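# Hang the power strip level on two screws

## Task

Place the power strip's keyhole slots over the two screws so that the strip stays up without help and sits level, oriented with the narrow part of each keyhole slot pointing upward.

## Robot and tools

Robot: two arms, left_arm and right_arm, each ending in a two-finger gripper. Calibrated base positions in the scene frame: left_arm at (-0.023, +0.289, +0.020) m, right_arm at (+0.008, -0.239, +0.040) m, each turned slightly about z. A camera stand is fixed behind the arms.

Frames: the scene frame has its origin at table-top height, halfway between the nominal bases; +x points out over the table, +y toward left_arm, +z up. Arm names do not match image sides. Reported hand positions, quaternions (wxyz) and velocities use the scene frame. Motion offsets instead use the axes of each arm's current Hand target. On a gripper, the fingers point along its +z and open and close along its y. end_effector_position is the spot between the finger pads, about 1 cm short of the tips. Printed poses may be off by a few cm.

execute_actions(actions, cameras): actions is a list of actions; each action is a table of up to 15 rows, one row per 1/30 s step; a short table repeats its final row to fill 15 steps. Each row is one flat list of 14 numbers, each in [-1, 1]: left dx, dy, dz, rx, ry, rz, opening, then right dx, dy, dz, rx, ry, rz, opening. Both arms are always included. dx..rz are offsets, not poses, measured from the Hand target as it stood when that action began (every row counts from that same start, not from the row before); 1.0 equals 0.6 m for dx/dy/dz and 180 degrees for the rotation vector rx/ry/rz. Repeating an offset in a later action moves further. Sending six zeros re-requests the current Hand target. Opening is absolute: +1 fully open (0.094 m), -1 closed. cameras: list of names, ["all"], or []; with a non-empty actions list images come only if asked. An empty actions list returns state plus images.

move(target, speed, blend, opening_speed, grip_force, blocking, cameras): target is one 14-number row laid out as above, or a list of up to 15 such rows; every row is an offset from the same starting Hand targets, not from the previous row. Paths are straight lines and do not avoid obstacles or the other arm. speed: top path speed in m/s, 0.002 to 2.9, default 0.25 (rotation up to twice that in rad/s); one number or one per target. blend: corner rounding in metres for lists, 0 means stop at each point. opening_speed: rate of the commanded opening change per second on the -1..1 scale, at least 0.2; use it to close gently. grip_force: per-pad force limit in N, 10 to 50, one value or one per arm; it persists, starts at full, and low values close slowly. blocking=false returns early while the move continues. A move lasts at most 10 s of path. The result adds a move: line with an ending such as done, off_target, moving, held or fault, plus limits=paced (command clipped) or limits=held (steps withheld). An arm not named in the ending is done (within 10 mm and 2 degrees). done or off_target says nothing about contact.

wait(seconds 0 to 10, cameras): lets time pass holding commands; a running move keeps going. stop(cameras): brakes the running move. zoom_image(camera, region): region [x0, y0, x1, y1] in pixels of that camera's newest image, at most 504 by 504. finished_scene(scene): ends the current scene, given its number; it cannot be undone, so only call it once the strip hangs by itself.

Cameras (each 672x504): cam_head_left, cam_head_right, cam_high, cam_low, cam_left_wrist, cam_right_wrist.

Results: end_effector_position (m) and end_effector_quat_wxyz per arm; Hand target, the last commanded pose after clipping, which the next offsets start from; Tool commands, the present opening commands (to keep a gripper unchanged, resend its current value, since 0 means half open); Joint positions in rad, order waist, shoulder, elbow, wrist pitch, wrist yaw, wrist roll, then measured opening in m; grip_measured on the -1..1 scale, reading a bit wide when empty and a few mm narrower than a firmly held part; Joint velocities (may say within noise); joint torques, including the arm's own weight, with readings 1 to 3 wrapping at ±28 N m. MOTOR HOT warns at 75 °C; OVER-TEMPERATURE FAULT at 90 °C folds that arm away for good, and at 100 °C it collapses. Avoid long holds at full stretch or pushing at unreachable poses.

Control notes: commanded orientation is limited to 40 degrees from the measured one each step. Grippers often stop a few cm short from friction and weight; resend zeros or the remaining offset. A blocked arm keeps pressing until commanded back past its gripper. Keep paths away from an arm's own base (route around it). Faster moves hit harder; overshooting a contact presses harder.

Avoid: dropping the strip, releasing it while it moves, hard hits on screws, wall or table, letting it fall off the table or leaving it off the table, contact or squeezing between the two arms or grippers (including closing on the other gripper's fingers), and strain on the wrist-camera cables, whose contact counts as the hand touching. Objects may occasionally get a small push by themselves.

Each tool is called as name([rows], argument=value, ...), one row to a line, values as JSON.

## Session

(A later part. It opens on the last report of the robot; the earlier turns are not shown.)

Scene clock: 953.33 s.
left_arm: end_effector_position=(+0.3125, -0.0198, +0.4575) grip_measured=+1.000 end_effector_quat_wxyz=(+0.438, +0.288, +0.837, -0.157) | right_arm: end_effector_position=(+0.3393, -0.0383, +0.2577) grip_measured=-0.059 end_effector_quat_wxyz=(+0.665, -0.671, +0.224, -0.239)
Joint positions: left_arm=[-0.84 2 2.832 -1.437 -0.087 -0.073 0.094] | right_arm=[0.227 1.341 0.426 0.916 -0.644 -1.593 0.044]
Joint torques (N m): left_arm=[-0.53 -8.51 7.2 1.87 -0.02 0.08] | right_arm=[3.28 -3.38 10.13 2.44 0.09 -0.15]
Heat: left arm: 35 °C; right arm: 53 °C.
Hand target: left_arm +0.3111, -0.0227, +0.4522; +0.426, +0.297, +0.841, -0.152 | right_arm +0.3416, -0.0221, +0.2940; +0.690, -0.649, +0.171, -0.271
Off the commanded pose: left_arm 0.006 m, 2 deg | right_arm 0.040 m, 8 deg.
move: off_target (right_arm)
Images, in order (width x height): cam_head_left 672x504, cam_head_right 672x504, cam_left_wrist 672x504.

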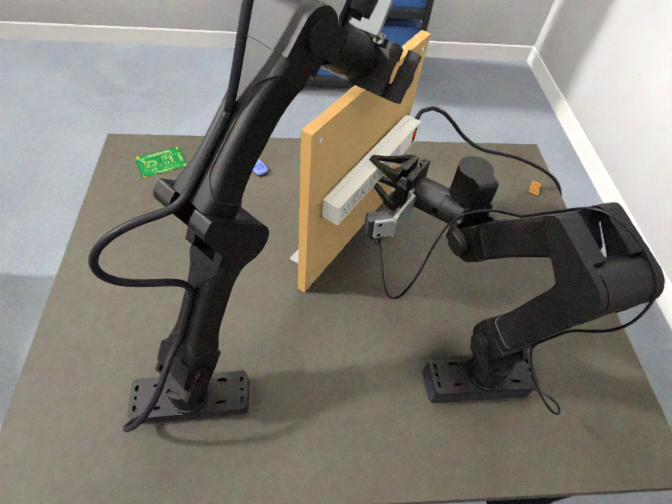

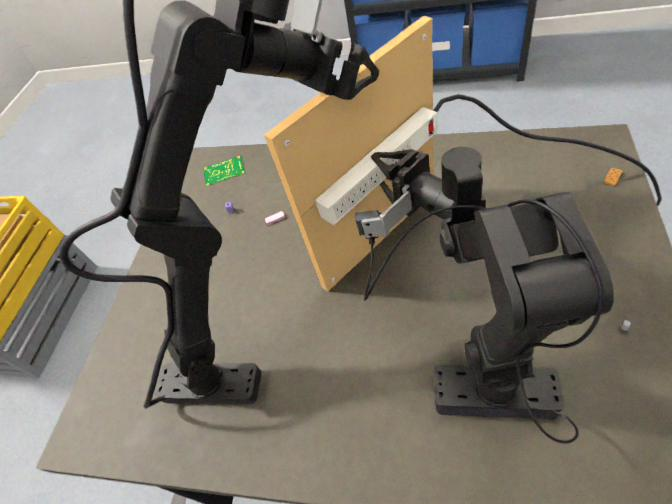

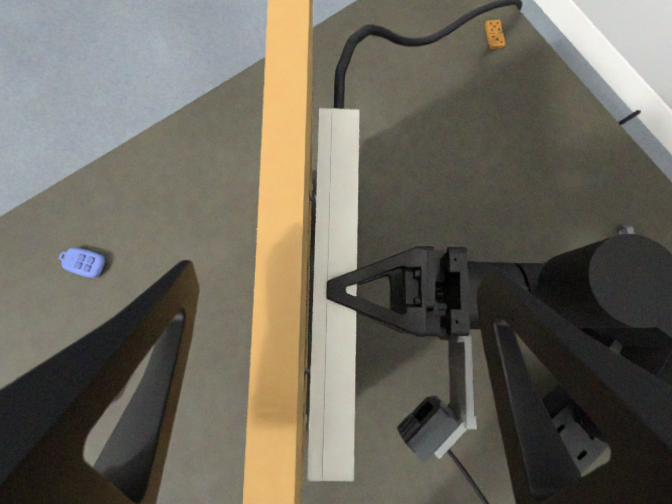

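move(target=[0,0,0,0,0,0,1,0,0.002,0,-0.002,0,0.0025,-0.25], speed=0.03)

move(target=[0,0,0,0,0,0,1,0,0.002,0,-0.002,0,0.0025,-0.25], speed=0.03)

Scene clock: 965.00 s.
left_arm: end_effector_position=(+0.3125, -0.0198, +0.4575) grip_measured=+1.000 end_effector_quat_wxyz=(+0.438, +0.288, +0.837, -0.157) | right_arm: end_effector_position=(+0.3393, -0.0383, +0.2577) grip_measured=-0.059 end_effector_quat_wxyz=(+0.665, -0.671, +0.224, -0.239)
Joint positions: left_arm=[-0.84 2 2.832 -1.437 -0.087 -0.073 0.094] | right_arm=[0.227 1.341 0.426 0.916 -0.644 -1.593 0.044]
Joint torques (N m): left_arm=[-0.53 -8.51 7.19 1.88 -0.02 0.08] | right_arm=[3.28 -3.45 10.24 2.37 0.1 -0.14]
Heat: left arm: 35 °C; right arm: 54 °C.
Hand target: left_arm +0.3111, -0.0227, +0.4522; +0.426, +0.297, +0.841, -0.152 | right_arm +0.3417, -0.0221, +0.2928; +0.689, -0.650, +0.175, -0.268
Off the commanded pose: left_arm 0.006 m, 2 deg | right_arm 0.039 m, 8 deg.
move: off_target (right_arm)

Scene clock: 965.70 s.
left_arm: end_effector_position=(+0.3125, -0.0198, +0.4575) grip_measured=+1.000 end_effector_quat_wxyz=(+0.438, +0.288, +0.837, -0.157) | right_arm: end_effector_position=(+0.3393, -0.0383, +0.2577) grip_measured=-0.059 end_effector_quat_wxyz=(+0.665, -0.670, +0.225, -0.239)
Joint positions: left_arm=[-0.84 2 2.832 -1.437 -0.087 -0.073 0.094] | right_arm=[0.227 1.341 0.426 0.916 -0.644 -1.593 0.044]
Joint torques (N m): left_arm=[-0.53 -8.51 7.19 1.88 -0.01 0.08] | right_arm=[3.3 -3.48 10.33 2.29 0.09 -0.11]
Heat: left arm: 35 °C; right arm: 54 °C.
Hand target: left_arm +0.3111, -0.0227, +0.4522; +0.426, +0.297, +0.841, -0.152 | right_arm +0.3419, -0.0221, +0.2916; +0.688, -0.651, +0.178, -0.265
Off the commanded pose: left_arm 0.006 m, 2 deg | right_arm 0.038 m, 7 deg.
move: off_target (right_arm)

move(target=[0,0,0,0,0,0,1,0.006,0.002,-0.004,-0.002,0,0.0025,-0.25], speed=0.03)

move(target=[0,0,0,0,0,0,1,0,0.002,-0.002,-0.002,0,0.0025,-0.25], speed=0.03)

Scene clock: 969.73 s.
left_arm: end_effector_position=(+0.3125, -0.0198, +0.4575) grip_measured=+1.000 end_effector_quat_wxyz=(+0.438, +0.288, +0.837, -0.157) | right_arm: end_effector_position=(+0.3391, -0.0381, +0.2576) grip_measured=-0.059 end_effector_quat_wxyz=(+0.666, -0.671, +0.224, -0.238)
Joint positions: left_arm=[-0.84 2 2.832 -1.437 -0.087 -0.073 0.094] | right_arm=[0.227 1.341 0.426 0.915 -0.646 -1.592 0.044]
Joint torques (N m): left_arm=[-0.54 -8.51 7.19 1.88 -0.01 0.08] | right_arm=[1.92 -3.45 10.55 2.2 -0.09 -0.1]
Heat: left arm: 35 °C; right arm: 54 °C.
Hand target: left_arm +0.3111, -0.0227, +0.4522; +0.426, +0.297, +0.841, -0.152 | right_arm +0.3435, -0.0262, +0.2906; +0.687, -0.653, +0.181, -0.262
Off the commanded pose: left_arm 0.006 m, 2 deg | right_arm 0.035 m, 6 deg.
move: off_target (right_arm)

Scene clock: 970.43 s.
left_arm: end_effector_position=(+0.3125, -0.0198, +0.4575) grip_measured=+1.000 end_effector_quat_wxyz=(+0.438, +0.288, +0.837, -0.157) | right_arm: end_effector_position=(+0.3389, -0.0380, +0.2574) grip_measured=-0.059 end_effector_quat_wxyz=(+0.666, -0.671, +0.224, -0.238)
Joint positions: left_arm=[-0.84 2 2.832 -1.437 -0.087 -0.073 0.094] | right_arm=[0.227 1.341 0.426 0.914 -0.647 -1.592 0.044]
Joint torques (N m): left_arm=[-0.54 -8.5 7.2 1.88 -0.01 0.08] | right_arm=[1.61 -3.71 10.5 2.1 -0.11 -0.05]
Heat: left arm: 35 °C; right arm: 54 °C.
Hand target: left_arm +0.3111, -0.0227, +0.4522; +0.426, +0.297, +0.841, -0.152 | right_arm +0.3429, -0.0271, +0.2893; +0.686, -0.654, +0.185, -0.258
Off the commanded pose: left_arm 0.006 m, 2 deg | right_arm 0.034 m, 6 deg.
move: off_target (right_arm)

move(target=[0,0,0,0,0,0,1,0,0.003,0,-0.004,0,0.004,-0.25], speed=0.03)

move(target=[0,0,0,0,0,0,1,0,0.003,0,-0.004,0,0.003,-0.25], speed=0.03)

Scene clock: 974.20 s.
left_arm: end_effector_position=(+0.3125, -0.0198, +0.4575) grip_measured=+1.000 end_effector_quat_wxyz=(+0.438, +0.288, +0.837, -0.157) | right_arm: end_effector_position=(+0.3389, -0.0380, +0.2571) grip_measured=-0.059 end_effector_quat_wxyz=(+0.665, -0.671, +0.225, -0.237)
Joint positions: left_arm=[-0.84 2 2.832 -1.437 -0.087 -0.073 0.094] | right_arm=[0.227 1.341 0.426 0.913 -0.647 -1.591 0.044]
Joint torques (N m): left_arm=[-0.53 -8.5 7.2 1.88 -0.01 0.08] | right_arm=[1.68 -4.1 10.8 1.88 -0.11 -0.03]
Heat: left arm: 35 °C; right arm: 54 °C.
Hand target: left_arm +0.3111, -0.0227, +0.4522; +0.426, +0.297, +0.841, -0.152 | right_arm +0.3432, -0.0271, +0.2875; +0.684, -0.657, +0.191, -0.253
Off the commanded pose: left_arm 0.006 m, 2 deg | right_arm 0.033 m, 5 deg.
move: off_target (right_arm)

Scene clock: 974.90 s.
left_arm: end_effector_position=(+0.3125, -0.0198, +0.4575) grip_measured=+1.000 end_effector_quat_wxyz=(+0.438, +0.288, +0.837, -0.157) | right_arm: end_effector_position=(+0.3388, -0.0382, +0.2568) grip_measured=-0.059 end_effector_quat_wxyz=(+0.665, -0.672, +0.226, -0.237)
Joint positions: left_arm=[-0.84 2 2.832 -1.437 -0.087 -0.073 0.094] | right_arm=[0.226 1.34 0.426 0.909 -0.647 -1.591 0.044]
Joint torques (N m): left_arm=[-0.53 -8.51 7.17 1.88 -0.02 0.08] | right_arm=[1.68 -4.46 11.18 1.68 -0.12 -0.02]
Heat: left arm: 35 °C; right arm: 54 °C.
Hand target: left_arm +0.3111, -0.0227, +0.4522; +0.426, +0.297, +0.841, -0.152 | right_arm +0.3434, -0.0272, +0.2858; +0.681, -0.661, +0.195, -0.249
Off the commanded pose: left_arm 0.006 m, 2 deg | right_arm 0.031 m, 4 deg.
move: off_target (right_arm)

move(target=[0,0,0,0,0,0,1,0,0.006,-0.001,-0.004,0,0.003,-0.25], speed=0.03)

move(target=[0,0,0,0,0,0,1,0,0.006,-0.001,-0.003,0,0.003,-0.25], speed=0.03)

Scene clock: 978.57 s.
left_arm: end_effector_position=(+0.3125, -0.0198, +0.4575) grip_measured=+1.000 end_effector_quat_wxyz=(+0.438, +0.288, +0.837, -0.157) | right_arm: end_effector_position=(+0.3399, -0.0378, +0.2535) grip_measured=-0.059 end_effector_quat_wxyz=(+0.661, -0.675, +0.236, -0.229)
Joint positions: left_arm=[-0.84 2 2.832 -1.437 -0.087 -0.073 0.094] | right_arm=[0.229 1.338 0.432 0.879 -0.641 -1.584 0.044]
Joint torques (N m): left_arm=[-0.53 -8.51 7.19 1.88 -0.02 0.08] | right_arm=[1.43 -4.33 10.63 1.85 -0.2 -0.1]
Heat: left arm: 35 °C; right arm: 55 °C.
Hand target: left_arm +0.3111, -0.0227, +0.4522; +0.426, +0.297, +0.841, -0.152 | right_arm +0.3433, -0.0276, +0.2821; +0.678, -0.664, +0.200, -0.244
Off the commanded pose: left_arm 0.006 m, 2 deg | right_arm 0.031 m, 5 deg.
move: off_target (right_arm)

Scene clock: 979.27 s.
left_arm: end_effector_position=(+0.3125, -0.0198, +0.4575) grip_measured=+1.000 end_effector_quat_wxyz=(+0.438, +0.288, +0.837, -0.157) | right_arm: end_effector_position=(+0.3399, -0.0378, +0.2534) grip_measured=-0.059 end_effector_quat_wxyz=(+0.661, -0.675, +0.236, -0.229)
Joint positions: left_arm=[-0.84 2 2.832 -1.437 -0.087 -0.073 0.094] | right_arm=[0.229 1.338 0.432 0.878 -0.641 -1.584 0.044]
Joint torques (N m): left_arm=[-0.53 -8.51 7.19 1.88 -0.01 0.08] | right_arm=[1.26 -4.07 10.39 1.79 -0.2 -0.08]
Heat: left arm: 35 °C; right arm: 55 °C.
Hand target: left_arm +0.3111, -0.0227, +0.4522; +0.426, +0.297, +0.841, -0.152 | right_arm +0.3432, -0.0281, +0.2785; +0.676, -0.666, +0.204, -0.240
Off the commanded pose: left_arm 0.006 m, 2 deg | right_arm 0.027 m, 4 deg.
move: off_target (right_arm)

move(target=[0,0,0,0,0,0,1,0,-0.002,-0.004,0.003,0,-0.018,-0.25], speed=0.03)

Scene clock: 991.97 s.
left_arm: end_effector_position=(+0.3125, -0.0198, +0.4575) grip_measured=+1.000 end_effector_quat_wxyz=(+0.438, +0.288, +0.837, -0.157) | right_arm: end_effector_position=(+0.3399, -0.0377, +0.2535) grip_measured=-0.059 end_effector_quat_wxyz=(+0.660, -0.675, +0.234, -0.230)
Joint positions: left_arm=[-0.84 2 2.832 -1.437 -0.087 -0.073 0.094] | right_arm=[0.229 1.338 0.432 0.879 -0.641 -1.589 0.044]
Joint torques (N m): left_arm=[-0.53 -8.51 7.2 1.88 -0.02 0.08] | right_arm=[0.88 -4.29 9.52 1.98 -0.24 -0.49]
Heat: left arm: 35 °C; right arm: 57 °C.
Hand target: left_arm +0.3111, -0.0227, +0.4522; +0.426, +0.297, +0.841, -0.152 | right_arm +0.3417, -0.0300, +0.2797; +0.672, -0.669, +0.184, -0.260
Off the commanded pose: left_arm 0.006 m, 2 deg | right_arm 0.027 m, 7 deg.
move: off_target (right_arm)

move(target=[0,0,0,0,0,0,1,0,-0.004,-0.002,0.006,0,-0.016,-0.25], speed=0.03)

Scene clock: 994.90 s.
left_arm: end_effector_position=(+0.3125, -0.0198, +0.4575) grip_measured=+1.000 end_effector_quat_wxyz=(+0.438, +0.288, +0.837, -0.157) | right_arm: end_effector_position=(+0.3399, -0.0377, +0.2545) grip_measured=-0.059 end_effector_quat_wxyz=(+0.660, -0.676, +0.228, -0.236)
Joint positions: left_arm=[-0.84 2 2.832 -1.437 -0.087 -0.073 0.094] | right_arm=[0.229 1.338 0.432 0.883 -0.641 -1.603 0.044]
Joint torques (N m): left_arm=[-0.53 -8.51 7.2 1.88 -0.02 0.08] | right_arm=[0.69 -4.05 8.85 2.24 -0.26 -0.68]
Heat: left arm: 35 °C; right arm: 57 °C.
Hand target: left_arm +0.3111, -0.0227, +0.4522; +0.426, +0.297, +0.841, -0.152 | right_arm +0.3407, -0.0309, +0.2819; +0.671, -0.667, +0.165, -0.278
Off the commanded pose: left_arm 0.006 m, 2 deg | right_arm 0.028 m, 9 deg.
move: off_target (right_arm)

execute_actions(actions=[], cameras=["cam_left_wrist"])

zoom_image(camera="cam_left_wrist", region=[280, 90, 440, 250])

zoom_image(camera="cam_left_wrist", region=[280, 344, 440, 504])

Scene clock: 998.40 s.
left_arm: end_effector_position=(+0.3125, -0.0198, +0.4575) grip_measured=+1.000 end_effector_quat_wxyz=(+0.438, +0.288, +0.837, -0.157) | right_arm: end_effector_position=(+0.3399, -0.0377, +0.2545) grip_measured=-0.059 end_effector_quat_wxyz=(+0.660, -0.676, +0.228, -0.236)
Joint positions: left_arm=[-0.84 2 2.832 -1.437 -0.087 -0.073 0.094] | right_arm=[0.229 1.338 0.432 0.883 -0.641 -1.603 0.044]
Joint velocities: within noise
Joint torques (N m): left_arm=[-0.54 -8.51 7.2 1.88 -0.02 0.08] | right_arm=[0.72 -4.01 8.9 2.23 -0.25 -0.69]
Heat: left arm: 35 °C; right arm: 57 °C.
Hand target: left_arm +0.3111, -0.0227, +0.4522; +0.426, +0.297, +0.841, -0.152 | right_arm +0.3407, -0.0309, +0.2819; +0.671, -0.667, +0.165, -0.278
Tool commands: left_gripper/opening=+1.0 right_gripper/opening=-0.25
Off the commanded pose: left_arm 0.006 m, 2 deg | right_arm 0.028 m, 9 deg.
Images, in order (width x height): cam_left_wrist 672x504.

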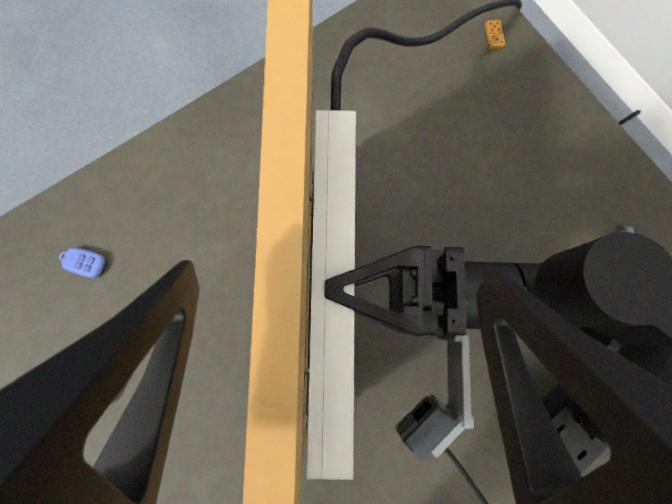

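Scaled by 3.150.

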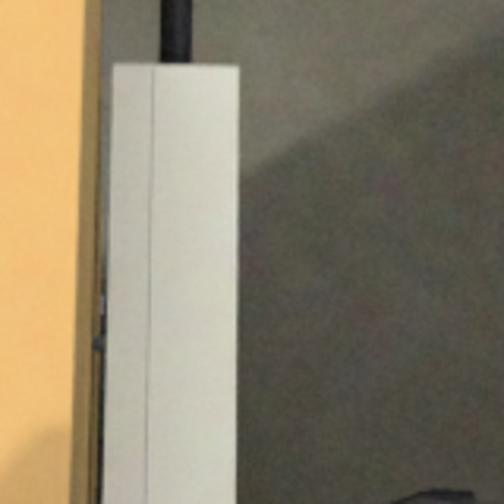

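Scaled by 3.150.

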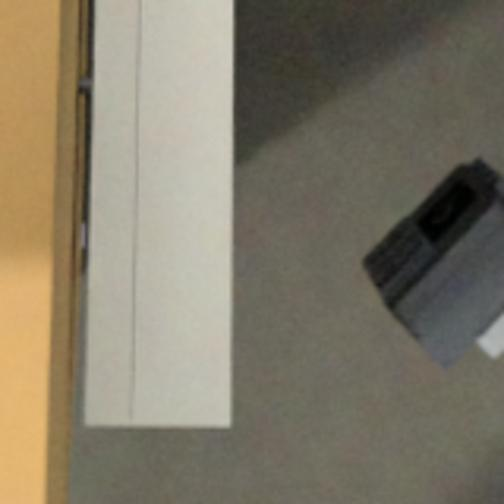

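move(target=[0,0,0,0,0,0,1,0,-0.003,0,0.003,0,-0.003,-0.25], speed=0.03)

move(target=[0,0,0,0,0,0,1,0,-0.003,0,0.003,0,-0.003,-0.25], speed=0.03)

move(target=[0,0,0,0,0,0,1,0,-0.003,0,0.003,0,-0.003,-0.25], speed=0.03)

Scene clock: 1007.07 s.
left_arm: end_effector_position=(+0.3125, -0.0198, +0.4575) grip_measured=+1.000 end_effector_quat_wxyz=(+0.438, +0.288, +0.837, -0.157) | right_arm: end_effector_position=(+0.3399, -0.0377, +0.2546) grip_measured=-0.059 end_effector_quat_wxyz=(+0.660, -0.676, +0.228, -0.236)
Joint positions: left_arm=[-0.84 2 2.832 -1.437 -0.087 -0.073 0.094] | right_arm=[0.229 1.338 0.432 0.884 -0.641 -1.604 0.044]
Joint torques (N m): left_arm=[-0.53 -8.5 7.19 1.88 -0.01 0.08] | right_arm=[0.77 -3.99 8.75 2.35 -0.27 -0.71]
Heat: left arm: 35 °C; right arm: 57 °C.
Hand target: left_arm +0.3111, -0.0227, +0.4522; +0.426, +0.297, +0.841, -0.152 | right_arm +0.3404, -0.0308, +0.2837; +0.673, -0.664, +0.160, -0.282
Off the commanded pose: left_arm 0.006 m, 2 deg | right_arm 0.030 m, 10 deg.
move: off_target (right_arm)

Scene clock: 1007.77 s.
left_arm: end_effector_position=(+0.3125, -0.0198, +0.4575) grip_measured=+1.000 end_effector_quat_wxyz=(+0.438, +0.288, +0.837, -0.157) | right_arm: end_effector_position=(+0.3399, -0.0377, +0.2548) grip_measured=-0.059 end_effector_quat_wxyz=(+0.660, -0.676, +0.227, -0.237)
Joint positions: left_arm=[-0.84 2 2.832 -1.437 -0.087 -0.073 0.094] | right_arm=[0.229 1.338 0.432 0.885 -0.641 -1.604 0.044]
Joint torques (N m): left_arm=[-0.53 -8.51 7.19 1.88 -0.02 0.08] | right_arm=[0.76 -3.95 8.58 2.47 -0.26 -0.74]
Heat: left arm: 35 °C; right arm: 57 °C.
Hand target: left_arm +0.3111, -0.0227, +0.4522; +0.426, +0.297, +0.841, -0.152 | right_arm +0.3401, -0.0307, +0.2855; +0.675, -0.662, +0.156, -0.286
Off the commanded pose: left_arm 0.006 m, 2 deg | right_arm 0.032 m, 10 deg.
move: off_target (right_arm)

Scene clock: 1008.47 s.
left_arm: end_effector_position=(+0.3125, -0.0198, +0.4575) grip_measured=+1.000 end_effector_quat_wxyz=(+0.438, +0.288, +0.837, -0.157) | right_arm: end_effector_position=(+0.3400, -0.0378, +0.2549) grip_measured=-0.060 end_effector_quat_wxyz=(+0.660, -0.676, +0.226, -0.238)
Joint positions: left_arm=[-0.84 2 2.832 -1.437 -0.087 -0.073 0.094] | right_arm=[0.229 1.338 0.432 0.886 -0.64 -1.607 0.044]
Joint torques (N m): left_arm=[-0.53 -8.5 7.2 1.88 -0.01 0.08] | right_arm=[0.8 -3.96 8.46 2.57 -0.27 -0.74]
Heat: left arm: 35 °C; right arm: 57 °C.
Hand target: left_arm +0.3111, -0.0227, +0.4522; +0.426, +0.297, +0.841, -0.152 | right_arm +0.3398, -0.0307, +0.2873; +0.677, -0.659, +0.151, -0.290
Off the commanded pose: left_arm 0.006 m, 2 deg | right_arm 0.033 m, 11 deg.
move: off_target (right_arm)

move(target=[0,0,0,0,0,0,1,0,-0.004,0,0.005,0,-0.004,-0.25], speed=0.03)

move(target=[0,0,0,0,0,0,1,0,-0.004,0,0.005,0,-0.004,-0.25], speed=0.03)

Scene clock: 1011.97 s.
left_arm: end_effector_position=(+0.3125, -0.0198, +0.4575) grip_measured=+1.000 end_effector_quat_wxyz=(+0.438, +0.288, +0.837, -0.157) | right_arm: end_effector_position=(+0.3401, -0.0379, +0.2553) grip_measured=-0.060 end_effector_quat_wxyz=(+0.660, -0.676, +0.226, -0.239)
Joint positions: left_arm=[-0.84 2 2.832 -1.437 -0.087 -0.073 0.094] | right_arm=[0.229 1.338 0.432 0.887 -0.64 -1.607 0.044]
Joint torques (N m): left_arm=[-0.53 -8.51 7.19 1.88 -0.01 0.08] | right_arm=[0.85 -3.71 8.14 2.77 -0.27 -0.75]
Heat: left arm: 35 °C; right arm: 57 °C.
Hand target: left_arm +0.3111, -0.0227, +0.4522; +0.426, +0.297, +0.841, -0.152 | right_arm +0.3394, -0.0306, +0.2897; +0.680, -0.655, +0.145, -0.296
Off the commanded pose: left_arm 0.006 m, 2 deg | right_arm 0.035 m, 12 deg.
move: off_target (right_arm)

Scene clock: 1012.73 s.
left_arm: end_effector_position=(+0.3125, -0.0198, +0.4575) grip_measured=+1.000 end_effector_quat_wxyz=(+0.438, +0.288, +0.837, -0.157) | right_arm: end_effector_position=(+0.3401, -0.0379, +0.2555) grip_measured=-0.060 end_effector_quat_wxyz=(+0.660, -0.676, +0.226, -0.239)
Joint positions: left_arm=[-0.84 2 2.832 -1.437 -0.087 -0.073 0.094] | right_arm=[0.229 1.338 0.432 0.888 -0.64 -1.607 0.044]
Joint torques (N m): left_arm=[-0.54 -8.51 7.19 1.87 -0.01 0.08] | right_arm=[0.88 -3.55 7.84 2.94 -0.28 -0.78]
Heat: left arm: 35 °C; right arm: 57 °C.
Hand target: left_arm +0.3111, -0.0227, +0.4522; +0.426, +0.297, +0.841, -0.152 | right_arm +0.3388, -0.0305, +0.2920; +0.683, -0.651, +0.139, -0.301
Off the commanded pose: left_arm 0.006 m, 2 deg | right_arm 0.037 m, 13 deg.
move: off_target (right_arm)

move(target=[0,0,0,0,0,0,1,0,0,0.008,0,0,0,-0.25], speed=0.03)

move(target=[0,0,0,0,0,0,1,0,0,0.006,0.003,0,-0.003,-0.25], speed=0.03)

Scene clock: 1017.23 s.
left_arm: end_effector_position=(+0.3125, -0.0198, +0.4575) grip_measured=+1.000 end_effector_quat_wxyz=(+0.438, +0.288, +0.837, -0.157) | right_arm: end_effector_position=(+0.3403, -0.0377, +0.2555) grip_measured=-0.060 end_effector_quat_wxyz=(+0.660, -0.675, +0.225, -0.240)
Joint positions: left_arm=[-0.84 2 2.832 -1.437 -0.087 -0.073 0.094] | right_arm=[0.229 1.341 0.432 0.893 -0.64 -1.608 0.044]
Joint torques (N m): left_arm=[-0.53 -8.5 7.19 1.88 -0.01 0.08] | right_arm=[1.68 -2.81 8.81 2.92 -0.16 -0.79]
Heat: left arm: 35 °C; right arm: 56 °C.
Hand target: left_arm +0.3111, -0.0227, +0.4522; +0.426, +0.297, +0.841, -0.152 | right_arm +0.3416, -0.0266, +0.2926; +0.683, -0.651, +0.138, -0.301
Off the commanded pose: left_arm 0.006 m, 2 deg | right_arm 0.039 m, 13 deg.
move: off_target (right_arm)

Scene clock: 1018.03 s.
left_arm: end_effector_position=(+0.3125, -0.0198, +0.4575) grip_measured=+1.000 end_effector_quat_wxyz=(+0.438, +0.288, +0.837, -0.157) | right_arm: end_effector_position=(+0.3408, -0.0378, +0.2555) grip_measured=-0.060 end_effector_quat_wxyz=(+0.662, -0.674, +0.223, -0.240)
Joint positions: left_arm=[-0.84 2 2.832 -1.437 -0.087 -0.073 0.094] | right_arm=[0.227 1.348 0.432 0.904 -0.644 -1.606 0.044]
Joint torques (N m): left_arm=[-0.53 -8.51 7.19 1.88 -0.02 0.08] | right_arm=[2.47 -2.1 9.25 3 -0.03 -0.84]
Heat: left arm: 35 °C; right arm: 56 °C.
Hand target: left_arm +0.3111, -0.0227, +0.4522; +0.426, +0.297, +0.841, -0.152 | right_arm +0.3438, -0.0238, +0.2929; +0.685, -0.648, +0.134, -0.305
Off the commanded pose: left_arm 0.006 m, 2 deg | right_arm 0.040 m, 13 deg.
move: off_target (right_arm)

execute_actions(actions=[], cameras=["cam_left_wrist","cam_head_right","cam_head_left"])

zoom_image(camera="cam_left_wrist", region=[280, 90, 440, 250])

zoom_image(camera="cam_left_wrist", region=[280, 344, 440, 504])

zoom_image(camera="cam_head_right", region=[315, 90, 475, 250])

zoom_image(camera="cam_head_left", region=[315, 90, 475, 250])

Scene clock: 1023.47 s.
left_arm: end_effector_position=(+0.3125, -0.0198, +0.4575) grip_measured=+1.000 end_effector_quat_wxyz=(+0.438, +0.288, +0.837, -0.157) | right_arm: end_effector_position=(+0.3408, -0.0378, +0.2556) grip_measured=-0.060 end_effector_quat_wxyz=(+0.662, -0.674, +0.223, -0.240)
Joint positions: left_arm=[-0.84 2 2.832 -1.437 -0.087 -0.073 0.094] | right_arm=[0.227 1.348 0.432 0.904 -0.644 -1.606 0.044]
Joint velocities: within noise
Joint torques (N m): left_arm=[-0.53 -8.53 7.19 1.88 -0.02 0.08] | right_arm=[2.47 -2.1 9.2 2.99 -0.04 -0.83]
Heat: left arm: 35 °C; right arm: 57 °C.
Hand target: left_arm +0.3111, -0.0227, +0.4522; +0.426, +0.297, +0.841, -0.152 | right_arm +0.3438, -0.0238, +0.2930; +0.685, -0.648, +0.134, -0.305
Tool commands: left_gripper/opening=+1.0 right_gripper/opening=-0.25
Off the commanded pose: left_arm 0.006 m, 2 deg | right_arm 0.040 m, 13 deg.
Images, in order (width x height): cam_head_left 672x504, cam_head_right 672x504, cam_left_wrist 672x504.

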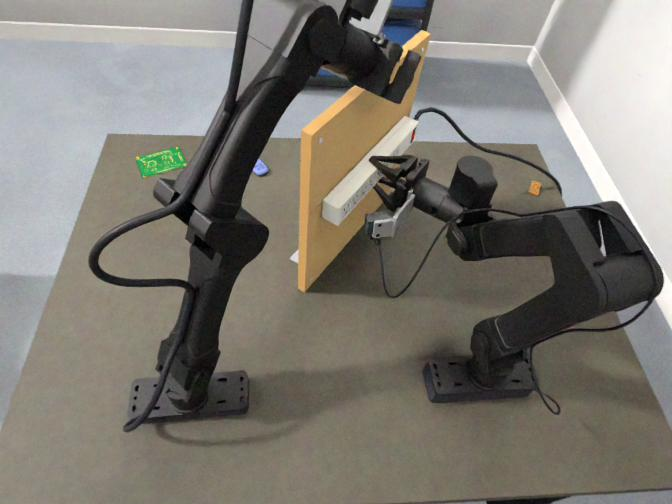

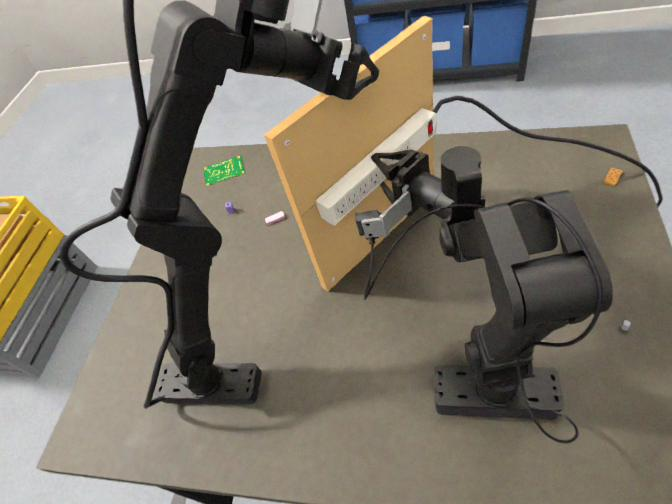

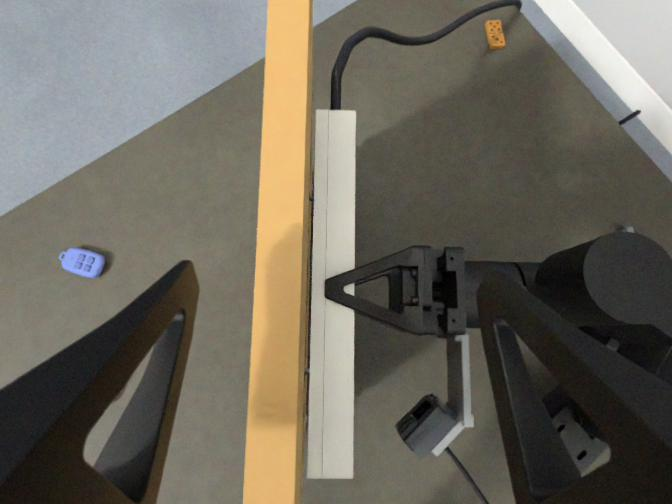

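Scaled by 3.150.

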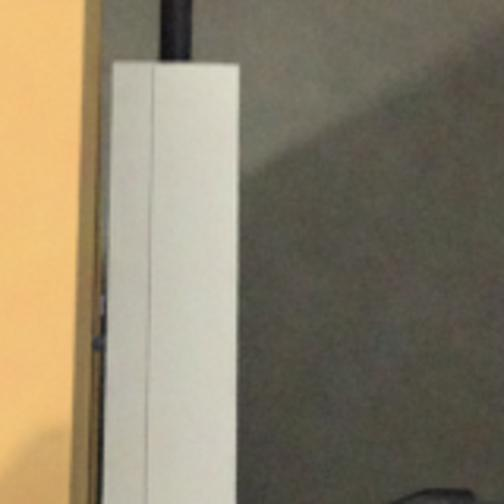

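Scaled by 3.150.

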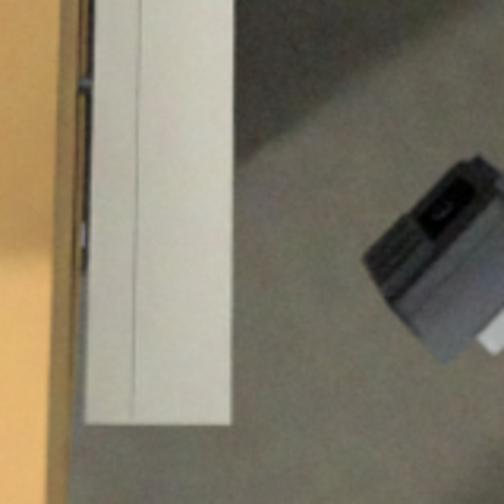

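Scaled by 3.150.

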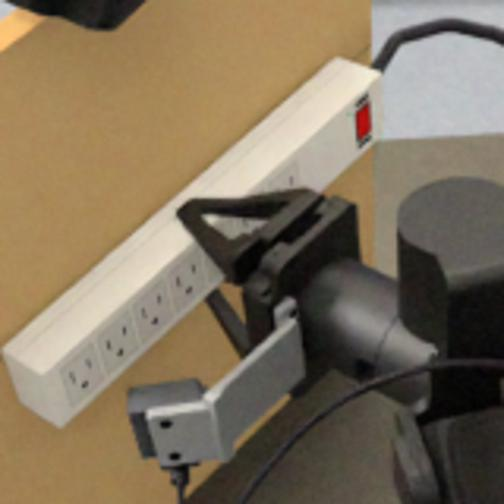

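Scaled by 3.150.

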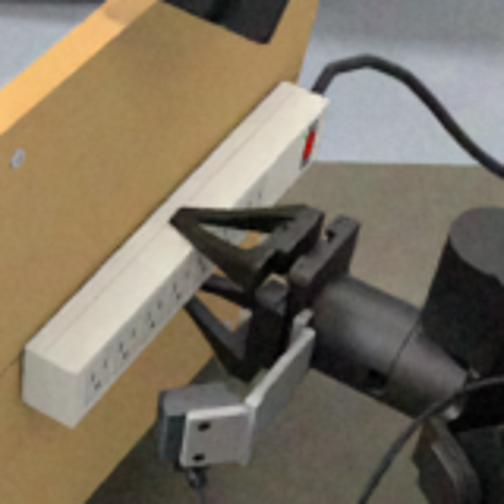

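move(target=[0,0,0,0,0,0,1,0.004,0,-0.010,0,0,0,-0.25], speed=0.03)

move(target=[0,0,0,0,0,0,1,0.001,0,-0.004,0,0,0,-0.25], speed=0.03)

Scene clock: 1034.30 s.
left_arm: end_effector_position=(+0.3125, -0.0198, +0.4575) grip_measured=+1.000 end_effector_quat_wxyz=(+0.438, +0.288, +0.837, -0.157) | right_arm: end_effector_position=(+0.3403, -0.0379, +0.2554) grip_measured=-0.060 end_effector_quat_wxyz=(+0.662, -0.675, +0.222, -0.239)
Joint positions: left_arm=[-0.84 2 2.832 -1.437 -0.087 -0.073 0.094] | right_arm=[0.225 1.348 0.431 0.905 -0.649 -1.605 0.044]
Joint torques (N m): left_arm=[-0.54 -8.51 7.19 1.88 -0.01 0.08] | right_arm=[0.92 -2.88 8.53 3 -0.22 -0.81]
Heat: left arm: 35 °C; right arm: 59 °C.
Hand target: left_arm +0.3111, -0.0227, +0.4522; +0.426, +0.297, +0.841, -0.152 | right_arm +0.3421, -0.0300, +0.2927; +0.685, -0.648, +0.134, -0.305
Off the commanded pose: left_arm 0.006 m, 2 deg | right_arm 0.038 m, 13 deg.
move: off_target (right_arm)

Scene clock: 1035.00 s.
left_arm: end_effector_position=(+0.3125, -0.0198, +0.4575) grip_measured=+1.000 end_effector_quat_wxyz=(+0.438, +0.288, +0.837, -0.157) | right_arm: end_effector_position=(+0.3403, -0.0380, +0.2554) grip_measured=-0.060 end_effector_quat_wxyz=(+0.662, -0.675, +0.222, -0.239)
Joint positions: left_arm=[-0.84 2 2.832 -1.437 -0.087 -0.073 0.094] | right_arm=[0.224 1.348 0.431 0.905 -0.651 -1.605 0.044]
Joint torques (N m): left_arm=[-0.54 -8.51 7.19 1.88 -0.01 0.08] | right_arm=[0.44 -3.19 8.2 3.02 -0.29 -0.8]
Heat: left arm: 35 °C; right arm: 59 °C.
Hand target: left_arm +0.3111, -0.0227, +0.4522; +0.426, +0.297, +0.841, -0.152 | right_arm +0.3412, -0.0323, +0.2925; +0.685, -0.648, +0.134, -0.305
Off the commanded pose: left_arm 0.006 m, 2 deg | right_arm 0.038 m, 13 deg.
move: off_target (right_arm)

move(target=[0,0,0,0,0,0,1,0,-0.003,-0.002,0.005,0,-0.004,-0.25], speed=0.03)

move(target=[0,0,0,0,0,0,1,0,-0.003,-0.002,0.005,0,-0.004,-0.25], speed=0.03)

Scene clock: 1039.87 s.
left_arm: end_effector_position=(+0.3125, -0.0198, +0.4575) grip_measured=+1.000 end_effector_quat_wxyz=(+0.438, +0.288, +0.837, -0.157) | right_arm: end_effector_position=(+0.3405, -0.0381, +0.2554) grip_measured=-0.060 end_effector_quat_wxyz=(+0.663, -0.674, +0.220, -0.239)
Joint positions: left_arm=[-0.84 2 2.832 -1.437 -0.087 -0.073 0.094] | right_arm=[0.222 1.353 0.431 0.913 -0.656 -1.606 0.044]
Joint torques (N m): left_arm=[-0.53 -8.5 7.2 1.88 -0.01 0.08] | right_arm=[0.34 -3.38 7.57 3.13 -0.24 -0.84]
Heat: left arm: 35 °C; right arm: 60 °C.
Hand target: left_arm +0.3111, -0.0227, +0.4522; +0.426, +0.297, +0.841, -0.152 | right_arm +0.3401, -0.0332, +0.2940; +0.688, -0.644, +0.128, -0.310
Off the commanded pose: left_arm 0.006 m, 2 deg | right_arm 0.039 m, 14 deg.
move: off_target (right_arm)

Scene clock: 1041.00 s.
left_arm: end_effector_position=(+0.3125, -0.0198, +0.4575) grip_measured=+1.000 end_effector_quat_wxyz=(+0.438, +0.288, +0.837, -0.157) | right_arm: end_effector_position=(+0.3404, -0.0382, +0.2553) grip_measured=-0.060 end_effector_quat_wxyz=(+0.665, -0.672, +0.219, -0.241)
Joint positions: left_arm=[-0.84 2 2.832 -1.437 -0.087 -0.073 0.094] | right_arm=[0.222 1.36 0.426 0.934 -0.656 -1.603 0.044]
Joint torques (N m): left_arm=[-0.53 -8.5 7.2 1.88 -0.01 0.09] | right_arm=[0.18 -3.69 7.38 3.23 -0.31 -0.88]
Heat: left arm: 35 °C; right arm: 60 °C.
Hand target: left_arm +0.3111, -0.0227, +0.4522; +0.426, +0.297, +0.841, -0.152 | right_arm +0.3389, -0.0341, +0.2957; +0.691, -0.639, +0.121, -0.315
Off the commanded pose: left_arm 0.006 m, 2 deg | right_arm 0.041 m, 15 deg.
move: off_target (right_arm)

move(target=[0,0,0,0,0,0,1,0,0.004,0.0,-0.005,0,0.003,-0.25], speed=0.03)

move(target=[0,0,0,0,0,0,1,0,0.003,0.006,-0.003,0,0.002,-0.25], speed=0.03)

move(target=[0,0,0,0,0,0,1,0,0.0,0.008,-0.001,0,0.0,-0.25], speed=0.03)

Scene clock: 1047.17 s.
left_arm: end_effector_position=(+0.3125, -0.0198, +0.4575) grip_measured=+1.000 end_effector_quat_wxyz=(+0.438, +0.288, +0.837, -0.157) | right_arm: end_effector_position=(+0.3405, -0.0382, +0.2551) grip_measured=-0.060 end_effector_quat_wxyz=(+0.665, -0.672, +0.219, -0.240)
Joint positions: left_arm=[-0.84 2 2.832 -1.437 -0.087 -0.073 0.094] | right_arm=[0.222 1.36 0.426 0.933 -0.656 -1.603 0.044]
Joint torques (N m): left_arm=[-0.53 -8.51 7.19 1.87 -0.01 0.08] | right_arm=[0.2 -3.73 7.64 3.06 -0.31 -0.89]
Heat: left arm: 35 °C; right arm: 60 °C.
Hand target: left_arm +0.3111, -0.0227, +0.4522; +0.426, +0.297, +0.841, -0.152 | right_arm +0.3396, -0.0341, +0.2934; +0.688, -0.644, +0.127, -0.311
Off the commanded pose: left_arm 0.006 m, 2 deg | right_arm 0.038 m, 14 deg.
move: off_target (right_arm)

Scene clock: 1047.87 s.
left_arm: end_effector_position=(+0.3125, -0.0198, +0.4575) grip_measured=+1.000 end_effector_quat_wxyz=(+0.438, +0.288, +0.837, -0.157) | right_arm: end_effector_position=(+0.3405, -0.0382, +0.2550) grip_measured=-0.060 end_effector_quat_wxyz=(+0.665, -0.673, +0.219, -0.240)
Joint positions: left_arm=[-0.84 2 2.832 -1.437 -0.087 -0.073 0.094] | right_arm=[0.222 1.36 0.426 0.932 -0.656 -1.603 0.044]
Joint torques (N m): left_arm=[-0.53 -8.51 7.19 1.88 -0.02 0.08] | right_arm=[0.8 -3.12 8.5 2.95 -0.21 -0.88]
Heat: left arm: 35 °C; right arm: 60 °C.
Hand target: left_arm +0.3111, -0.0227, +0.4522; +0.426, +0.297, +0.841, -0.152 | right_arm +0.3421, -0.0313, +0.2922; +0.686, -0.647, +0.130, -0.308
Off the commanded pose: left_arm 0.006 m, 2 deg | right_arm 0.038 m, 13 deg.
move: off_target (right_arm)

Scene clock: 1048.57 s.
left_arm: end_effector_position=(+0.3125, -0.0198, +0.4575) grip_measured=+1.000 end_effector_quat_wxyz=(+0.438, +0.288, +0.837, -0.157) | right_arm: end_effector_position=(+0.3409, -0.0382, +0.2548) grip_measured=-0.060 end_effector_quat_wxyz=(+0.665, -0.672, +0.219, -0.241)
Joint positions: left_arm=[-0.84 2 2.832 -1.437 -0.087 -0.073 0.094] | right_arm=[0.222 1.363 0.426 0.937 -0.655 -1.602 0.044]
Joint torques (N m): left_arm=[-0.53 -8.5 7.19 1.88 -0.02 0.08] | right_arm=[1.68 -2.66 9.5 2.85 -0.08 -0.9]
Heat: left arm: 35 °C; right arm: 60 °C.
Hand target: left_arm +0.3111, -0.0227, +0.4522; +0.426, +0.297, +0.841, -0.152 | right_arm +0.3450, -0.0274, +0.2927; +0.684, -0.648, +0.131, -0.308
Off the commanded pose: left_arm 0.006 m, 2 deg | right_arm 0.040 m, 13 deg.
move: off_target (right_arm)

move(target=[0,0,0,0,0,0,1,0.004,-0.01,-0.026,0,0,0.0,-0.25], speed=0.04)

move(target=[0,0,0,0,0,0,1,0.0,-0.01,-0.006,0.0,0,0.0,-0.25], speed=0.04)

Scene clock: 1100.40 s.
left_arm: end_effector_position=(+0.3125, -0.0198, +0.4575) grip_measured=+1.000 end_effector_quat_wxyz=(+0.438, +0.288, +0.837, -0.157) | right_arm: end_effector_position=(+0.3431, -0.0445, +0.2568) grip_measured=-0.060 end_effector_quat_wxyz=(+0.660, -0.675, +0.202, -0.262)
Joint positions: left_arm=[-0.84 2 2.832 -1.437 -0.087 -0.073 0.094] | right_arm=[0.196 1.363 0.426 0.947 -0.675 -1.652 0.044]
Joint torques (N m): left_arm=[-0.53 -8.51 7.19 1.87 -0.01 0.08] | right_arm=[0.01 -6.52 7.46 2.68 -0.42 -0.37]
Heat: left arm: 35 °C; right arm: 57 °C.
Hand target: left_arm +0.3111, -0.0227, +0.4522; +0.426, +0.297, +0.841, -0.152 | right_arm +0.3363, -0.0413, +0.2970; +0.684, -0.648, +0.131, -0.308
Off the commanded pose: left_arm 0.006 m, 2 deg | right_arm 0.041 m, 11 deg.
move: off_target (right_arm)

Scene clock: 1101.33 s.
left_arm: end_effector_position=(+0.3125, -0.0198, +0.4575) grip_measured=+1.000 end_effector_quat_wxyz=(+0.438, +0.288, +0.837, -0.157) | right_arm: end_effector_position=(+0.3427, -0.0478, +0.2614) grip_measured=-0.060 end_effector_quat_wxyz=(+0.660, -0.673, +0.201, -0.268)
Joint positions: left_arm=[-0.84 2 2.832 -1.437 -0.087 -0.073 0.094] | right_arm=[0.188 1.343 0.426 0.935 -0.675 -1.654 0.044]
Joint torques (N m): left_arm=[-0.54 -8.5 7.19 1.88 -0.02 0.08] | right_arm=[-0.02 -7.47 7.47 2.51 -0.49 -0.31]
Heat: left arm: 35 °C; right arm: 57 °C.
Hand target: left_arm +0.3111, -0.0227, +0.4522; +0.426, +0.297, +0.841, -0.152 | right_arm +0.3327, -0.0440, +0.3024; +0.684, -0.648, +0.131, -0.308
Off the commanded pose: left_arm 0.006 m, 2 deg | right_arm 0.042 m, 10 deg.
move: off_target (right_arm)

move(target=[0,0,0,0,0,0,1,-0.012,0,-0.002,0.0,0.004,0.04,-0.25], speed=0.04)

Scene clock: 1114.30 s.
left_arm: end_effector_position=(+0.3125, -0.0198, +0.4575) grip_measured=+1.000 end_effector_quat_wxyz=(+0.438, +0.288, +0.837, -0.157) | right_arm: end_effector_position=(+0.3375, -0.0447, +0.2680) grip_measured=-0.060 end_effector_quat_wxyz=(+0.677, -0.658, +0.228, -0.237)
Joint positions: left_arm=[-0.84 2 2.832 -1.437 -0.087 -0.073 0.094] | right_arm=[0.203 1.316 0.42 0.933 -0.666 -1.55 0.044]
Joint torques (N m): left_arm=[-0.54 -8.51 7.19 1.87 -0.01 0.09] | right_arm=[0.88 -7.06 6.2 2.51 -0.2 -0.15]
Heat: left arm: 35 °C; right arm: 55 °C.
Hand target: left_arm +0.3111, -0.0227, +0.4522; +0.426, +0.297, +0.841, -0.152 | right_arm +0.3264, -0.0408, +0.3007; +0.702, -0.636, +0.175, -0.269
Off the commanded pose: left_arm 0.006 m, 2 deg | right_arm 0.035 m, 8 deg.
move: off_target (right_arm)

move(target=[0,0,0,0,0,0,1,-0.007,0.004,0.002,-0.005,-0.002,-0.012,-0.25], speed=0.04)

Scene clock: 1119.37 s.
left_arm: end_effector_position=(+0.3125, -0.0198, +0.4575) grip_measured=+1.000 end_effector_quat_wxyz=(+0.438, +0.288, +0.837, -0.157) | right_arm: end_effector_position=(+0.3365, -0.0427, +0.2660) grip_measured=-0.060 end_effector_quat_wxyz=(+0.669, -0.665, +0.224, -0.245)
Joint positions: left_arm=[-0.84 2 2.832 -1.437 -0.087 -0.073 0.094] | right_arm=[0.216 1.304 0.42 0.905 -0.648 -1.584 0.044]
Joint torques (N m): left_arm=[-0.54 -8.51 7.17 1.88 -0.01 0.08] | right_arm=[1.13 -7.24 6.28 2.5 -0.33 -0.32]
Heat: left arm: 35 °C; right arm: 55 °C.
Hand target: left_arm +0.3111, -0.0227, +0.4522; +0.426, +0.297, +0.841, -0.152 | right_arm +0.3241, -0.0371, +0.2981; +0.692, -0.646, +0.163, -0.279
Off the commanded pose: left_arm 0.006 m, 2 deg | right_arm 0.035 m, 9 deg.
move: off_target (right_arm)

move(target=[0,0,0,0,0,0,1,0.0,0.004,0.002,-0.003,-0.02,0.003,-0.25], speed=0.04)

Scene clock: 1123.80 s.
left_arm: end_effector_position=(+0.3125, -0.0198, +0.4575) grip_measured=+1.000 end_effector_quat_wxyz=(+0.438, +0.288, +0.837, -0.157) | right_arm: end_effector_position=(+0.3303, -0.0418, +0.2612) grip_measured=-0.060 end_effector_quat_wxyz=(+0.671, -0.675, +0.212, -0.222)
Joint positions: left_arm=[-0.84 2 2.832 -1.437 -0.087 -0.073 0.094] | right_arm=[0.194 1.304 0.42 0.882 -0.721 -1.587 0.044]
Joint torques (N m): left_arm=[-0.54 -8.5 7.19 1.88 -0.01 0.08] | right_arm=[0.05 -4.86 8.35 2.48 -0.57 -0.28]
Heat: left arm: 35 °C; right arm: 56 °C.
Hand target: left_arm +0.3111, -0.0227, +0.4522; +0.426, +0.297, +0.841, -0.152 | right_arm +0.3252, -0.0361, +0.2958; +0.695, -0.657, +0.146, -0.254
Off the commanded pose: left_arm 0.006 m, 2 deg | right_arm 0.035 m, 9 deg.
move: off_target (right_arm)

move(target=[0,0,0,0,0,0,1,0.0,0.0,0.010,0,0.015,0,-0.25], speed=0.03)

Scene clock: 1131.97 s.
left_arm: end_effector_position=(+0.3125, -0.0198, +0.4575) grip_measured=+1.000 end_effector_quat_wxyz=(+0.438, +0.288, +0.837, -0.157) | right_arm: end_effector_position=(+0.3336, -0.0386, +0.2605) grip_measured=-0.060 end_effector_quat_wxyz=(+0.666, -0.672, +0.225, -0.233)
Joint positions: left_arm=[-0.84 2 2.832 -1.437 -0.087 -0.073 0.094] | right_arm=[0.226 1.304 0.42 0.879 -0.653 -1.588 0.044]
Joint torques (N m): left_arm=[-0.53 -8.51 7.2 1.87 -0.02 0.08] | right_arm=[1.06 -5.27 8.03 2.54 -0.32 -0.3]
Heat: left arm: 35 °C; right arm: 57 °C.
Hand target: left_arm +0.3111, -0.0227, +0.4522; +0.426, +0.297, +0.841, -0.152 | right_arm +0.3285, -0.0311, +0.2964; +0.691, -0.650, +0.162, -0.270
Off the commanded pose: left_arm 0.006 m, 2 deg | right_arm 0.037 m, 9 deg.
move: off_target (right_arm)

move(target=[0,0,0,0,0,0,1,0.008,0.0,0.010,0,0,-0.002,-0.25], speed=0.03)

move(target=[0,0,0,0,0,0,1,0.004,0.0,0.005,0,0,0,-0.25], speed=0.03)

Scene clock: 1139.40 s.
left_arm: end_effector_position=(+0.3125, -0.0198, +0.4575) grip_measured=+1.000 end_effector_quat_wxyz=(+0.438, +0.288, +0.837, -0.157) | right_arm: end_effector_position=(+0.3339, -0.0388, +0.2605) grip_measured=-0.060 end_effector_quat_wxyz=(+0.665, -0.672, +0.223, -0.236)
Joint positions: left_arm=[-0.84 2 2.832 -1.437 -0.087 -0.073 0.094] | right_arm=[0.226 1.304 0.42 0.879 -0.652 -1.594 0.044]
Joint torques (N m): left_arm=[-0.53 -8.51 7.19 1.88 -0.02 0.08] | right_arm=[1.02 -3.12 9.95 2.56 -0.32 -0.29]
Heat: left arm: 35 °C; right arm: 57 °C.
Hand target: left_arm +0.3111, -0.0227, +0.4522; +0.426, +0.297, +0.841, -0.152 | right_arm +0.3357, -0.0290, +0.2976; +0.691, -0.651, +0.160, -0.272
Off the commanded pose: left_arm 0.006 m, 2 deg | right_arm 0.038 m, 9 deg.
move: off_target (right_arm)

Scene clock: 1140.30 s.
left_arm: end_effector_position=(+0.3125, -0.0198, +0.4575) grip_measured=+1.000 end_effector_quat_wxyz=(+0.438, +0.288, +0.837, -0.157) | right_arm: end_effector_position=(+0.3353, -0.0385, +0.2564) grip_measured=-0.060 end_effector_quat_wxyz=(+0.663, -0.675, +0.225, -0.234)
Joint positions: left_arm=[-0.84 2 2.832 -1.437 -0.087 -0.073 0.094] | right_arm=[0.226 1.318 0.42 0.883 -0.651 -1.598 0.044]
Joint torques (N m): left_arm=[-0.53 -8.51 7.19 1.88 -0.02 0.08] | right_arm=[0.98 -3.36 10.81 2.53 -0.33 -0.27]
Heat: left arm: 35 °C; right arm: 58 °C.
Hand target: left_arm +0.3111, -0.0227, +0.4522; +0.426, +0.297, +0.841, -0.152 | right_arm +0.3394, -0.0279, +0.2982; +0.691, -0.651, +0.160, -0.272
Off the commanded pose: left_arm 0.006 m, 2 deg | right_arm 0.043 m, 10 deg.
move: off_target (right_arm)

move(target=[0,0,0,0,0,0,1,0.003,-0.005,0.003,0,0,0,-0.25], speed=0.03)

Scene clock: 1143.23 s.
left_arm: end_effector_position=(+0.3125, -0.0198, +0.4575) grip_measured=+1.000 end_effector_quat_wxyz=(+0.438, +0.288, +0.837, -0.157) | right_arm: end_effector_position=(+0.3372, -0.0380, +0.2608) grip_measured=-0.060 end_effector_quat_wxyz=(+0.664, -0.673, +0.222, -0.237)
Joint positions: left_arm=[-0.84 2 2.832 -1.437 -0.087 -0.073 0.094] | right_arm=[0.226 1.318 0.433 0.879 -0.651 -1.599 0.044]
Joint torques (N m): left_arm=[-0.54 -8.51 7.19 1.88 -0.02 0.08] | right_arm=[0.85 -3.3 11.06 2.43 -0.35 -0.25]
Heat: left arm: 35 °C; right arm: 58 °C.
Hand target: left_arm +0.3111, -0.0227, +0.4522; +0.426, +0.297, +0.841, -0.152 | right_arm +0.3414, -0.0276, +0.3017; +0.691, -0.651, +0.160, -0.272
Off the commanded pose: left_arm 0.006 m, 2 deg | right_arm 0.042 m, 9 deg.
move: off_target (right_arm)

move(target=[0,0,0,0,0,0,1,0.003,0.002,0.004,0,0,0,-0.25], speed=0.03, cameras=["cam_left_wrist"])

zoom_image(camera="cam_left_wrist", region=[280, 90, 440, 250])

zoom_image(camera="cam_left_wrist", region=[280, 344, 440, 504])

Scene clock: 1150.63 s.
left_arm: end_effector_position=(+0.3125, -0.0198, +0.4575) grip_measured=+1.000 end_effector_quat_wxyz=(+0.438, +0.288, +0.837, -0.157) | right_arm: end_effector_position=(+0.3373, -0.0379, +0.2607) grip_measured=-0.060 end_effector_quat_wxyz=(+0.665, -0.673, +0.221, -0.237)
Joint positions: left_arm=[-0.84 2 2.832 -1.437 -0.087 -0.073 0.094] | right_arm=[0.226 1.321 0.433 0.883 -0.654 -1.599 0.044]
Joint torques (N m): left_arm=[-0.54 -8.5 7.2 1.88 -0.01 0.08] | right_arm=[1.02 -2.43 11.66 2.43 -0.35 -0.25]
Heat: left arm: 35 °C; right arm: 59 °C.
Hand target: left_arm +0.3111, -0.0227, +0.4522; +0.426, +0.297, +0.841, -0.152 | right_arm +0.3444, -0.0267, +0.3010; +0.691, -0.651, +0.160, -0.272
Off the commanded pose: left_arm 0.006 m, 2 deg | right_arm 0.042 m, 9 deg.
move: off_target (right_arm)
Images, in order (width x height): cam_left_wrist 672x504.

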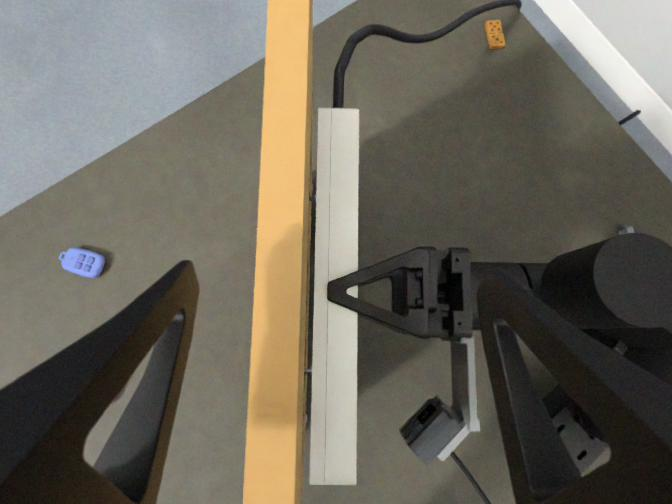

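Scaled by 3.150.

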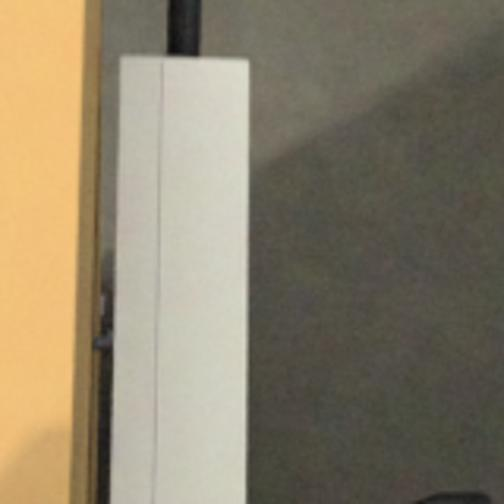

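Scaled by 3.150.

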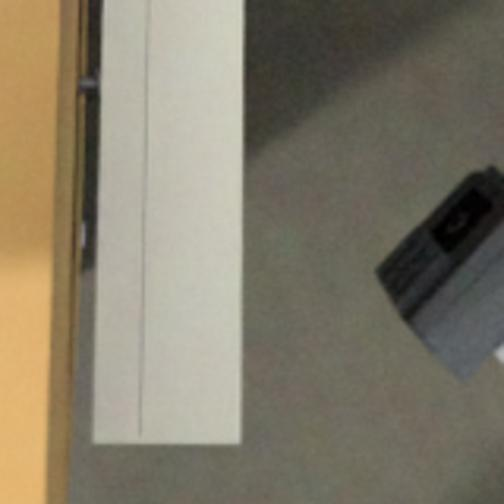

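move(target=[0,0,0,0,0,0,1,0.0,0.005,0.0,-0.002,0,0.001,-0.25], speed=0.02)

move(target=[0,0,0,0,0,0,1,0.0,0.005,0.0,-0.002,0,0.001,-0.25], speed=0.02)

move(target=[0,0,0,0,0,0,1,0.0,0.005,0.0,-0.002,0,0.001,-0.25], speed=0.02)

Scene clock: 1155.67 s.
left_arm: end_effector_position=(+0.3125, -0.0198, +0.4575) grip_measured=+1.000 end_effector_quat_wxyz=(+0.438, +0.288, +0.837, -0.157) | right_arm: end_effector_position=(+0.3374, -0.0379, +0.2605) grip_measured=-0.060 end_effector_quat_wxyz=(+0.665, -0.673, +0.220, -0.236)
Joint positions: left_arm=[-0.84 2 2.832 -1.437 -0.087 -0.073 0.094] | right_arm=[0.224 1.325 0.433 0.888 -0.658 -1.598 0.044]
Joint torques (N m): left_arm=[-0.53 -8.51 7.19 1.88 -0.02 0.09] | right_arm=[1.07 -2.26 11.55 2.41 -0.27 -0.26]
Heat: left arm: 35 °C; right arm: 61 °C.
Hand target: left_arm +0.3111, -0.0227, +0.4522; +0.426, +0.297, +0.841, -0.152 | right_arm +0.3449, -0.0267, +0.2980; +0.689, -0.653, +0.162, -0.270
Off the commanded pose: left_arm 0.006 m, 2 deg | right_arm 0.040 m, 9 deg.
move: off_target (right_arm)

Scene clock: 1156.43 s.
left_arm: end_effector_position=(+0.3125, -0.0198, +0.4575) grip_measured=+1.000 end_effector_quat_wxyz=(+0.438, +0.288, +0.837, -0.157) | right_arm: end_effector_position=(+0.3374, -0.0378, +0.2605) grip_measured=-0.060 end_effector_quat_wxyz=(+0.666, -0.673, +0.219, -0.235)
Joint positions: left_arm=[-0.84 2 2.832 -1.437 -0.087 -0.073 0.094] | right_arm=[0.222 1.329 0.433 0.894 -0.664 -1.597 0.044]
Joint torques (N m): left_arm=[-0.53 -8.51 7.19 1.88 -0.02 0.08] | right_arm=[1.25 -2.03 11.4 2.34 -0.2 -0.29]
Heat: left arm: 35 °C; right arm: 61 °C.
Hand target: left_arm +0.3111, -0.0227, +0.4522; +0.426, +0.297, +0.841, -0.152 | right_arm +0.3454, -0.0267, +0.2951; +0.687, -0.655, +0.164, -0.269
Off the commanded pose: left_arm 0.006 m, 2 deg | right_arm 0.037 m, 8 deg.
move: off_target (right_arm)

Scene clock: 1157.23 s.
left_arm: end_effector_position=(+0.3125, -0.0198, +0.4575) grip_measured=+1.000 end_effector_quat_wxyz=(+0.438, +0.288, +0.837, -0.157) | right_arm: end_effector_position=(+0.3374, -0.0379, +0.2603) grip_measured=-0.060 end_effector_quat_wxyz=(+0.667, -0.673, +0.217, -0.234)
Joint positions: left_arm=[-0.84 2 2.832 -1.437 -0.087 -0.073 0.094] | right_arm=[0.219 1.333 0.433 0.9 -0.669 -1.596 0.044]
Joint torques (N m): left_arm=[-0.54 -8.5 7.19 1.88 -0.01 0.08] | right_arm=[1.33 -1.81 11.25 2.29 -0.12 -0.32]
Heat: left arm: 35 °C; right arm: 61 °C.
Hand target: left_arm +0.3111, -0.0227, +0.4522; +0.426, +0.297, +0.841, -0.152 | right_arm +0.3459, -0.0267, +0.2921; +0.686, -0.657, +0.166, -0.267
Off the commanded pose: left_arm 0.006 m, 2 deg | right_arm 0.035 m, 8 deg.
move: off_target (right_arm)

move(target=[0,0,0,0,0,0,1,-0.002,0.0,-0.006,-0.002,0.004,0.0,-0.25], speed=0.02)

move(target=[0,0,0,0,0,0,1,0.0,0.002,-0.003,-0.002,0.004,0.001,-0.25], speed=0.02)

Scene clock: 1162.60 s.
left_arm: end_effector_position=(+0.3125, -0.0198, +0.4575) grip_measured=+1.000 end_effector_quat_wxyz=(+0.438, +0.288, +0.837, -0.157) | right_arm: end_effector_position=(+0.3375, -0.0378, +0.2602) grip_measured=-0.060 end_effector_quat_wxyz=(+0.667, -0.673, +0.217, -0.234)
Joint positions: left_arm=[-0.84 2 2.832 -1.437 -0.087 -0.073 0.094] | right_arm=[0.219 1.333 0.433 0.9 -0.669 -1.596 0.044]
Joint torques (N m): left_arm=[-0.53 -8.51 7.19 1.88 -0.02 0.09] | right_arm=[1.59 -3.6 10.28 2.17 0.04 -0.33]
Heat: left arm: 35 °C; right arm: 63 °C.
Hand target: left_arm +0.3111, -0.0227, +0.4522; +0.426, +0.297, +0.841, -0.152 | right_arm +0.3428, -0.0289, +0.2916; +0.682, -0.657, +0.171, -0.270
Off the commanded pose: left_arm 0.006 m, 2 deg | right_arm 0.033 m, 7 deg.
move: off_target (right_arm)

Scene clock: 1163.30 s.
left_arm: end_effector_position=(+0.3125, -0.0198, +0.4575) grip_measured=+1.000 end_effector_quat_wxyz=(+0.438, +0.288, +0.837, -0.157) | right_arm: end_effector_position=(+0.3379, -0.0382, +0.2601) grip_measured=-0.060 end_effector_quat_wxyz=(+0.667, -0.673, +0.219, -0.235)
Joint positions: left_arm=[-0.84 2 2.832 -1.437 -0.087 -0.073 0.094] | right_arm=[0.219 1.333 0.433 0.9 -0.666 -1.596 0.044]
Joint torques (N m): left_arm=[-0.53 -8.51 7.17 1.88 -0.01 0.08] | right_arm=[1.78 -4.49 9.63 2.08 0.18 -0.32]
Heat: left arm: 35 °C; right arm: 63 °C.
Hand target: left_arm +0.3111, -0.0227, +0.4522; +0.426, +0.297, +0.841, -0.152 | right_arm +0.3420, -0.0304, +0.2903; +0.680, -0.657, +0.177, -0.273
Off the commanded pose: left_arm 0.006 m, 2 deg | right_arm 0.031 m, 7 deg.
move: off_target (right_arm)

move(target=[0,0,0,0,0,0,1,0.0,0.008,-0.001,-0.002,0.0,0.0,-0.25], speed=0.02)

move(target=[0,0,0,0,0,0,1,0.0,0.006,0,-0.002,0.0,0.0,-0.25], speed=0.02)

Scene clock: 1167.13 s.
left_arm: end_effector_position=(+0.3125, -0.0198, +0.4575) grip_measured=+1.000 end_effector_quat_wxyz=(+0.438, +0.288, +0.837, -0.157) | right_arm: end_effector_position=(+0.3379, -0.0383, +0.2603) grip_measured=-0.060 end_effector_quat_wxyz=(+0.667, -0.673, +0.219, -0.235)
Joint positions: left_arm=[-0.84 2 2.832 -1.437 -0.087 -0.073 0.094] | right_arm=[0.219 1.332 0.433 0.898 -0.666 -1.596 0.044]
Joint torques (N m): left_arm=[-0.53 -8.51 7.2 1.88 -0.02 0.08] | right_arm=[1.7 -3.51 9.14 2.17 0.15 -0.38]
Heat: left arm: 35 °C; right arm: 63 °C.
Hand target: left_arm +0.3111, -0.0227, +0.4522; +0.426, +0.297, +0.841, -0.152 | right_arm +0.3422, -0.0309, +0.2855; +0.678, -0.659, +0.178, -0.272
Off the commanded pose: left_arm 0.006 m, 2 deg | right_arm 0.027 m, 7 deg.
move: off_target (right_arm)

Scene clock: 1167.83 s.
left_arm: end_effector_position=(+0.3125, -0.0198, +0.4575) grip_measured=+1.000 end_effector_quat_wxyz=(+0.438, +0.288, +0.837, -0.157) | right_arm: end_effector_position=(+0.3379, -0.0383, +0.2603) grip_measured=-0.060 end_effector_quat_wxyz=(+0.666, -0.673, +0.219, -0.236)
Joint positions: left_arm=[-0.84 2 2.832 -1.437 -0.087 -0.073 0.094] | right_arm=[0.219 1.332 0.433 0.898 -0.666 -1.597 0.044]
Joint torques (N m): left_arm=[-0.54 -8.51 7.19 1.88 -0.01 0.08] | right_arm=[1.68 -2.88 8.91 2.18 0.15 -0.42]
Heat: left arm: 35 °C; right arm: 62 °C.
Hand target: left_arm +0.3111, -0.0227, +0.4522; +0.426, +0.297, +0.841, -0.152 | right_arm +0.3427, -0.0310, +0.2820; +0.676, -0.662, +0.179, -0.272
Off the commanded pose: left_arm 0.006 m, 2 deg | right_arm 0.023 m, 6 deg.
move: off_target (right_arm)


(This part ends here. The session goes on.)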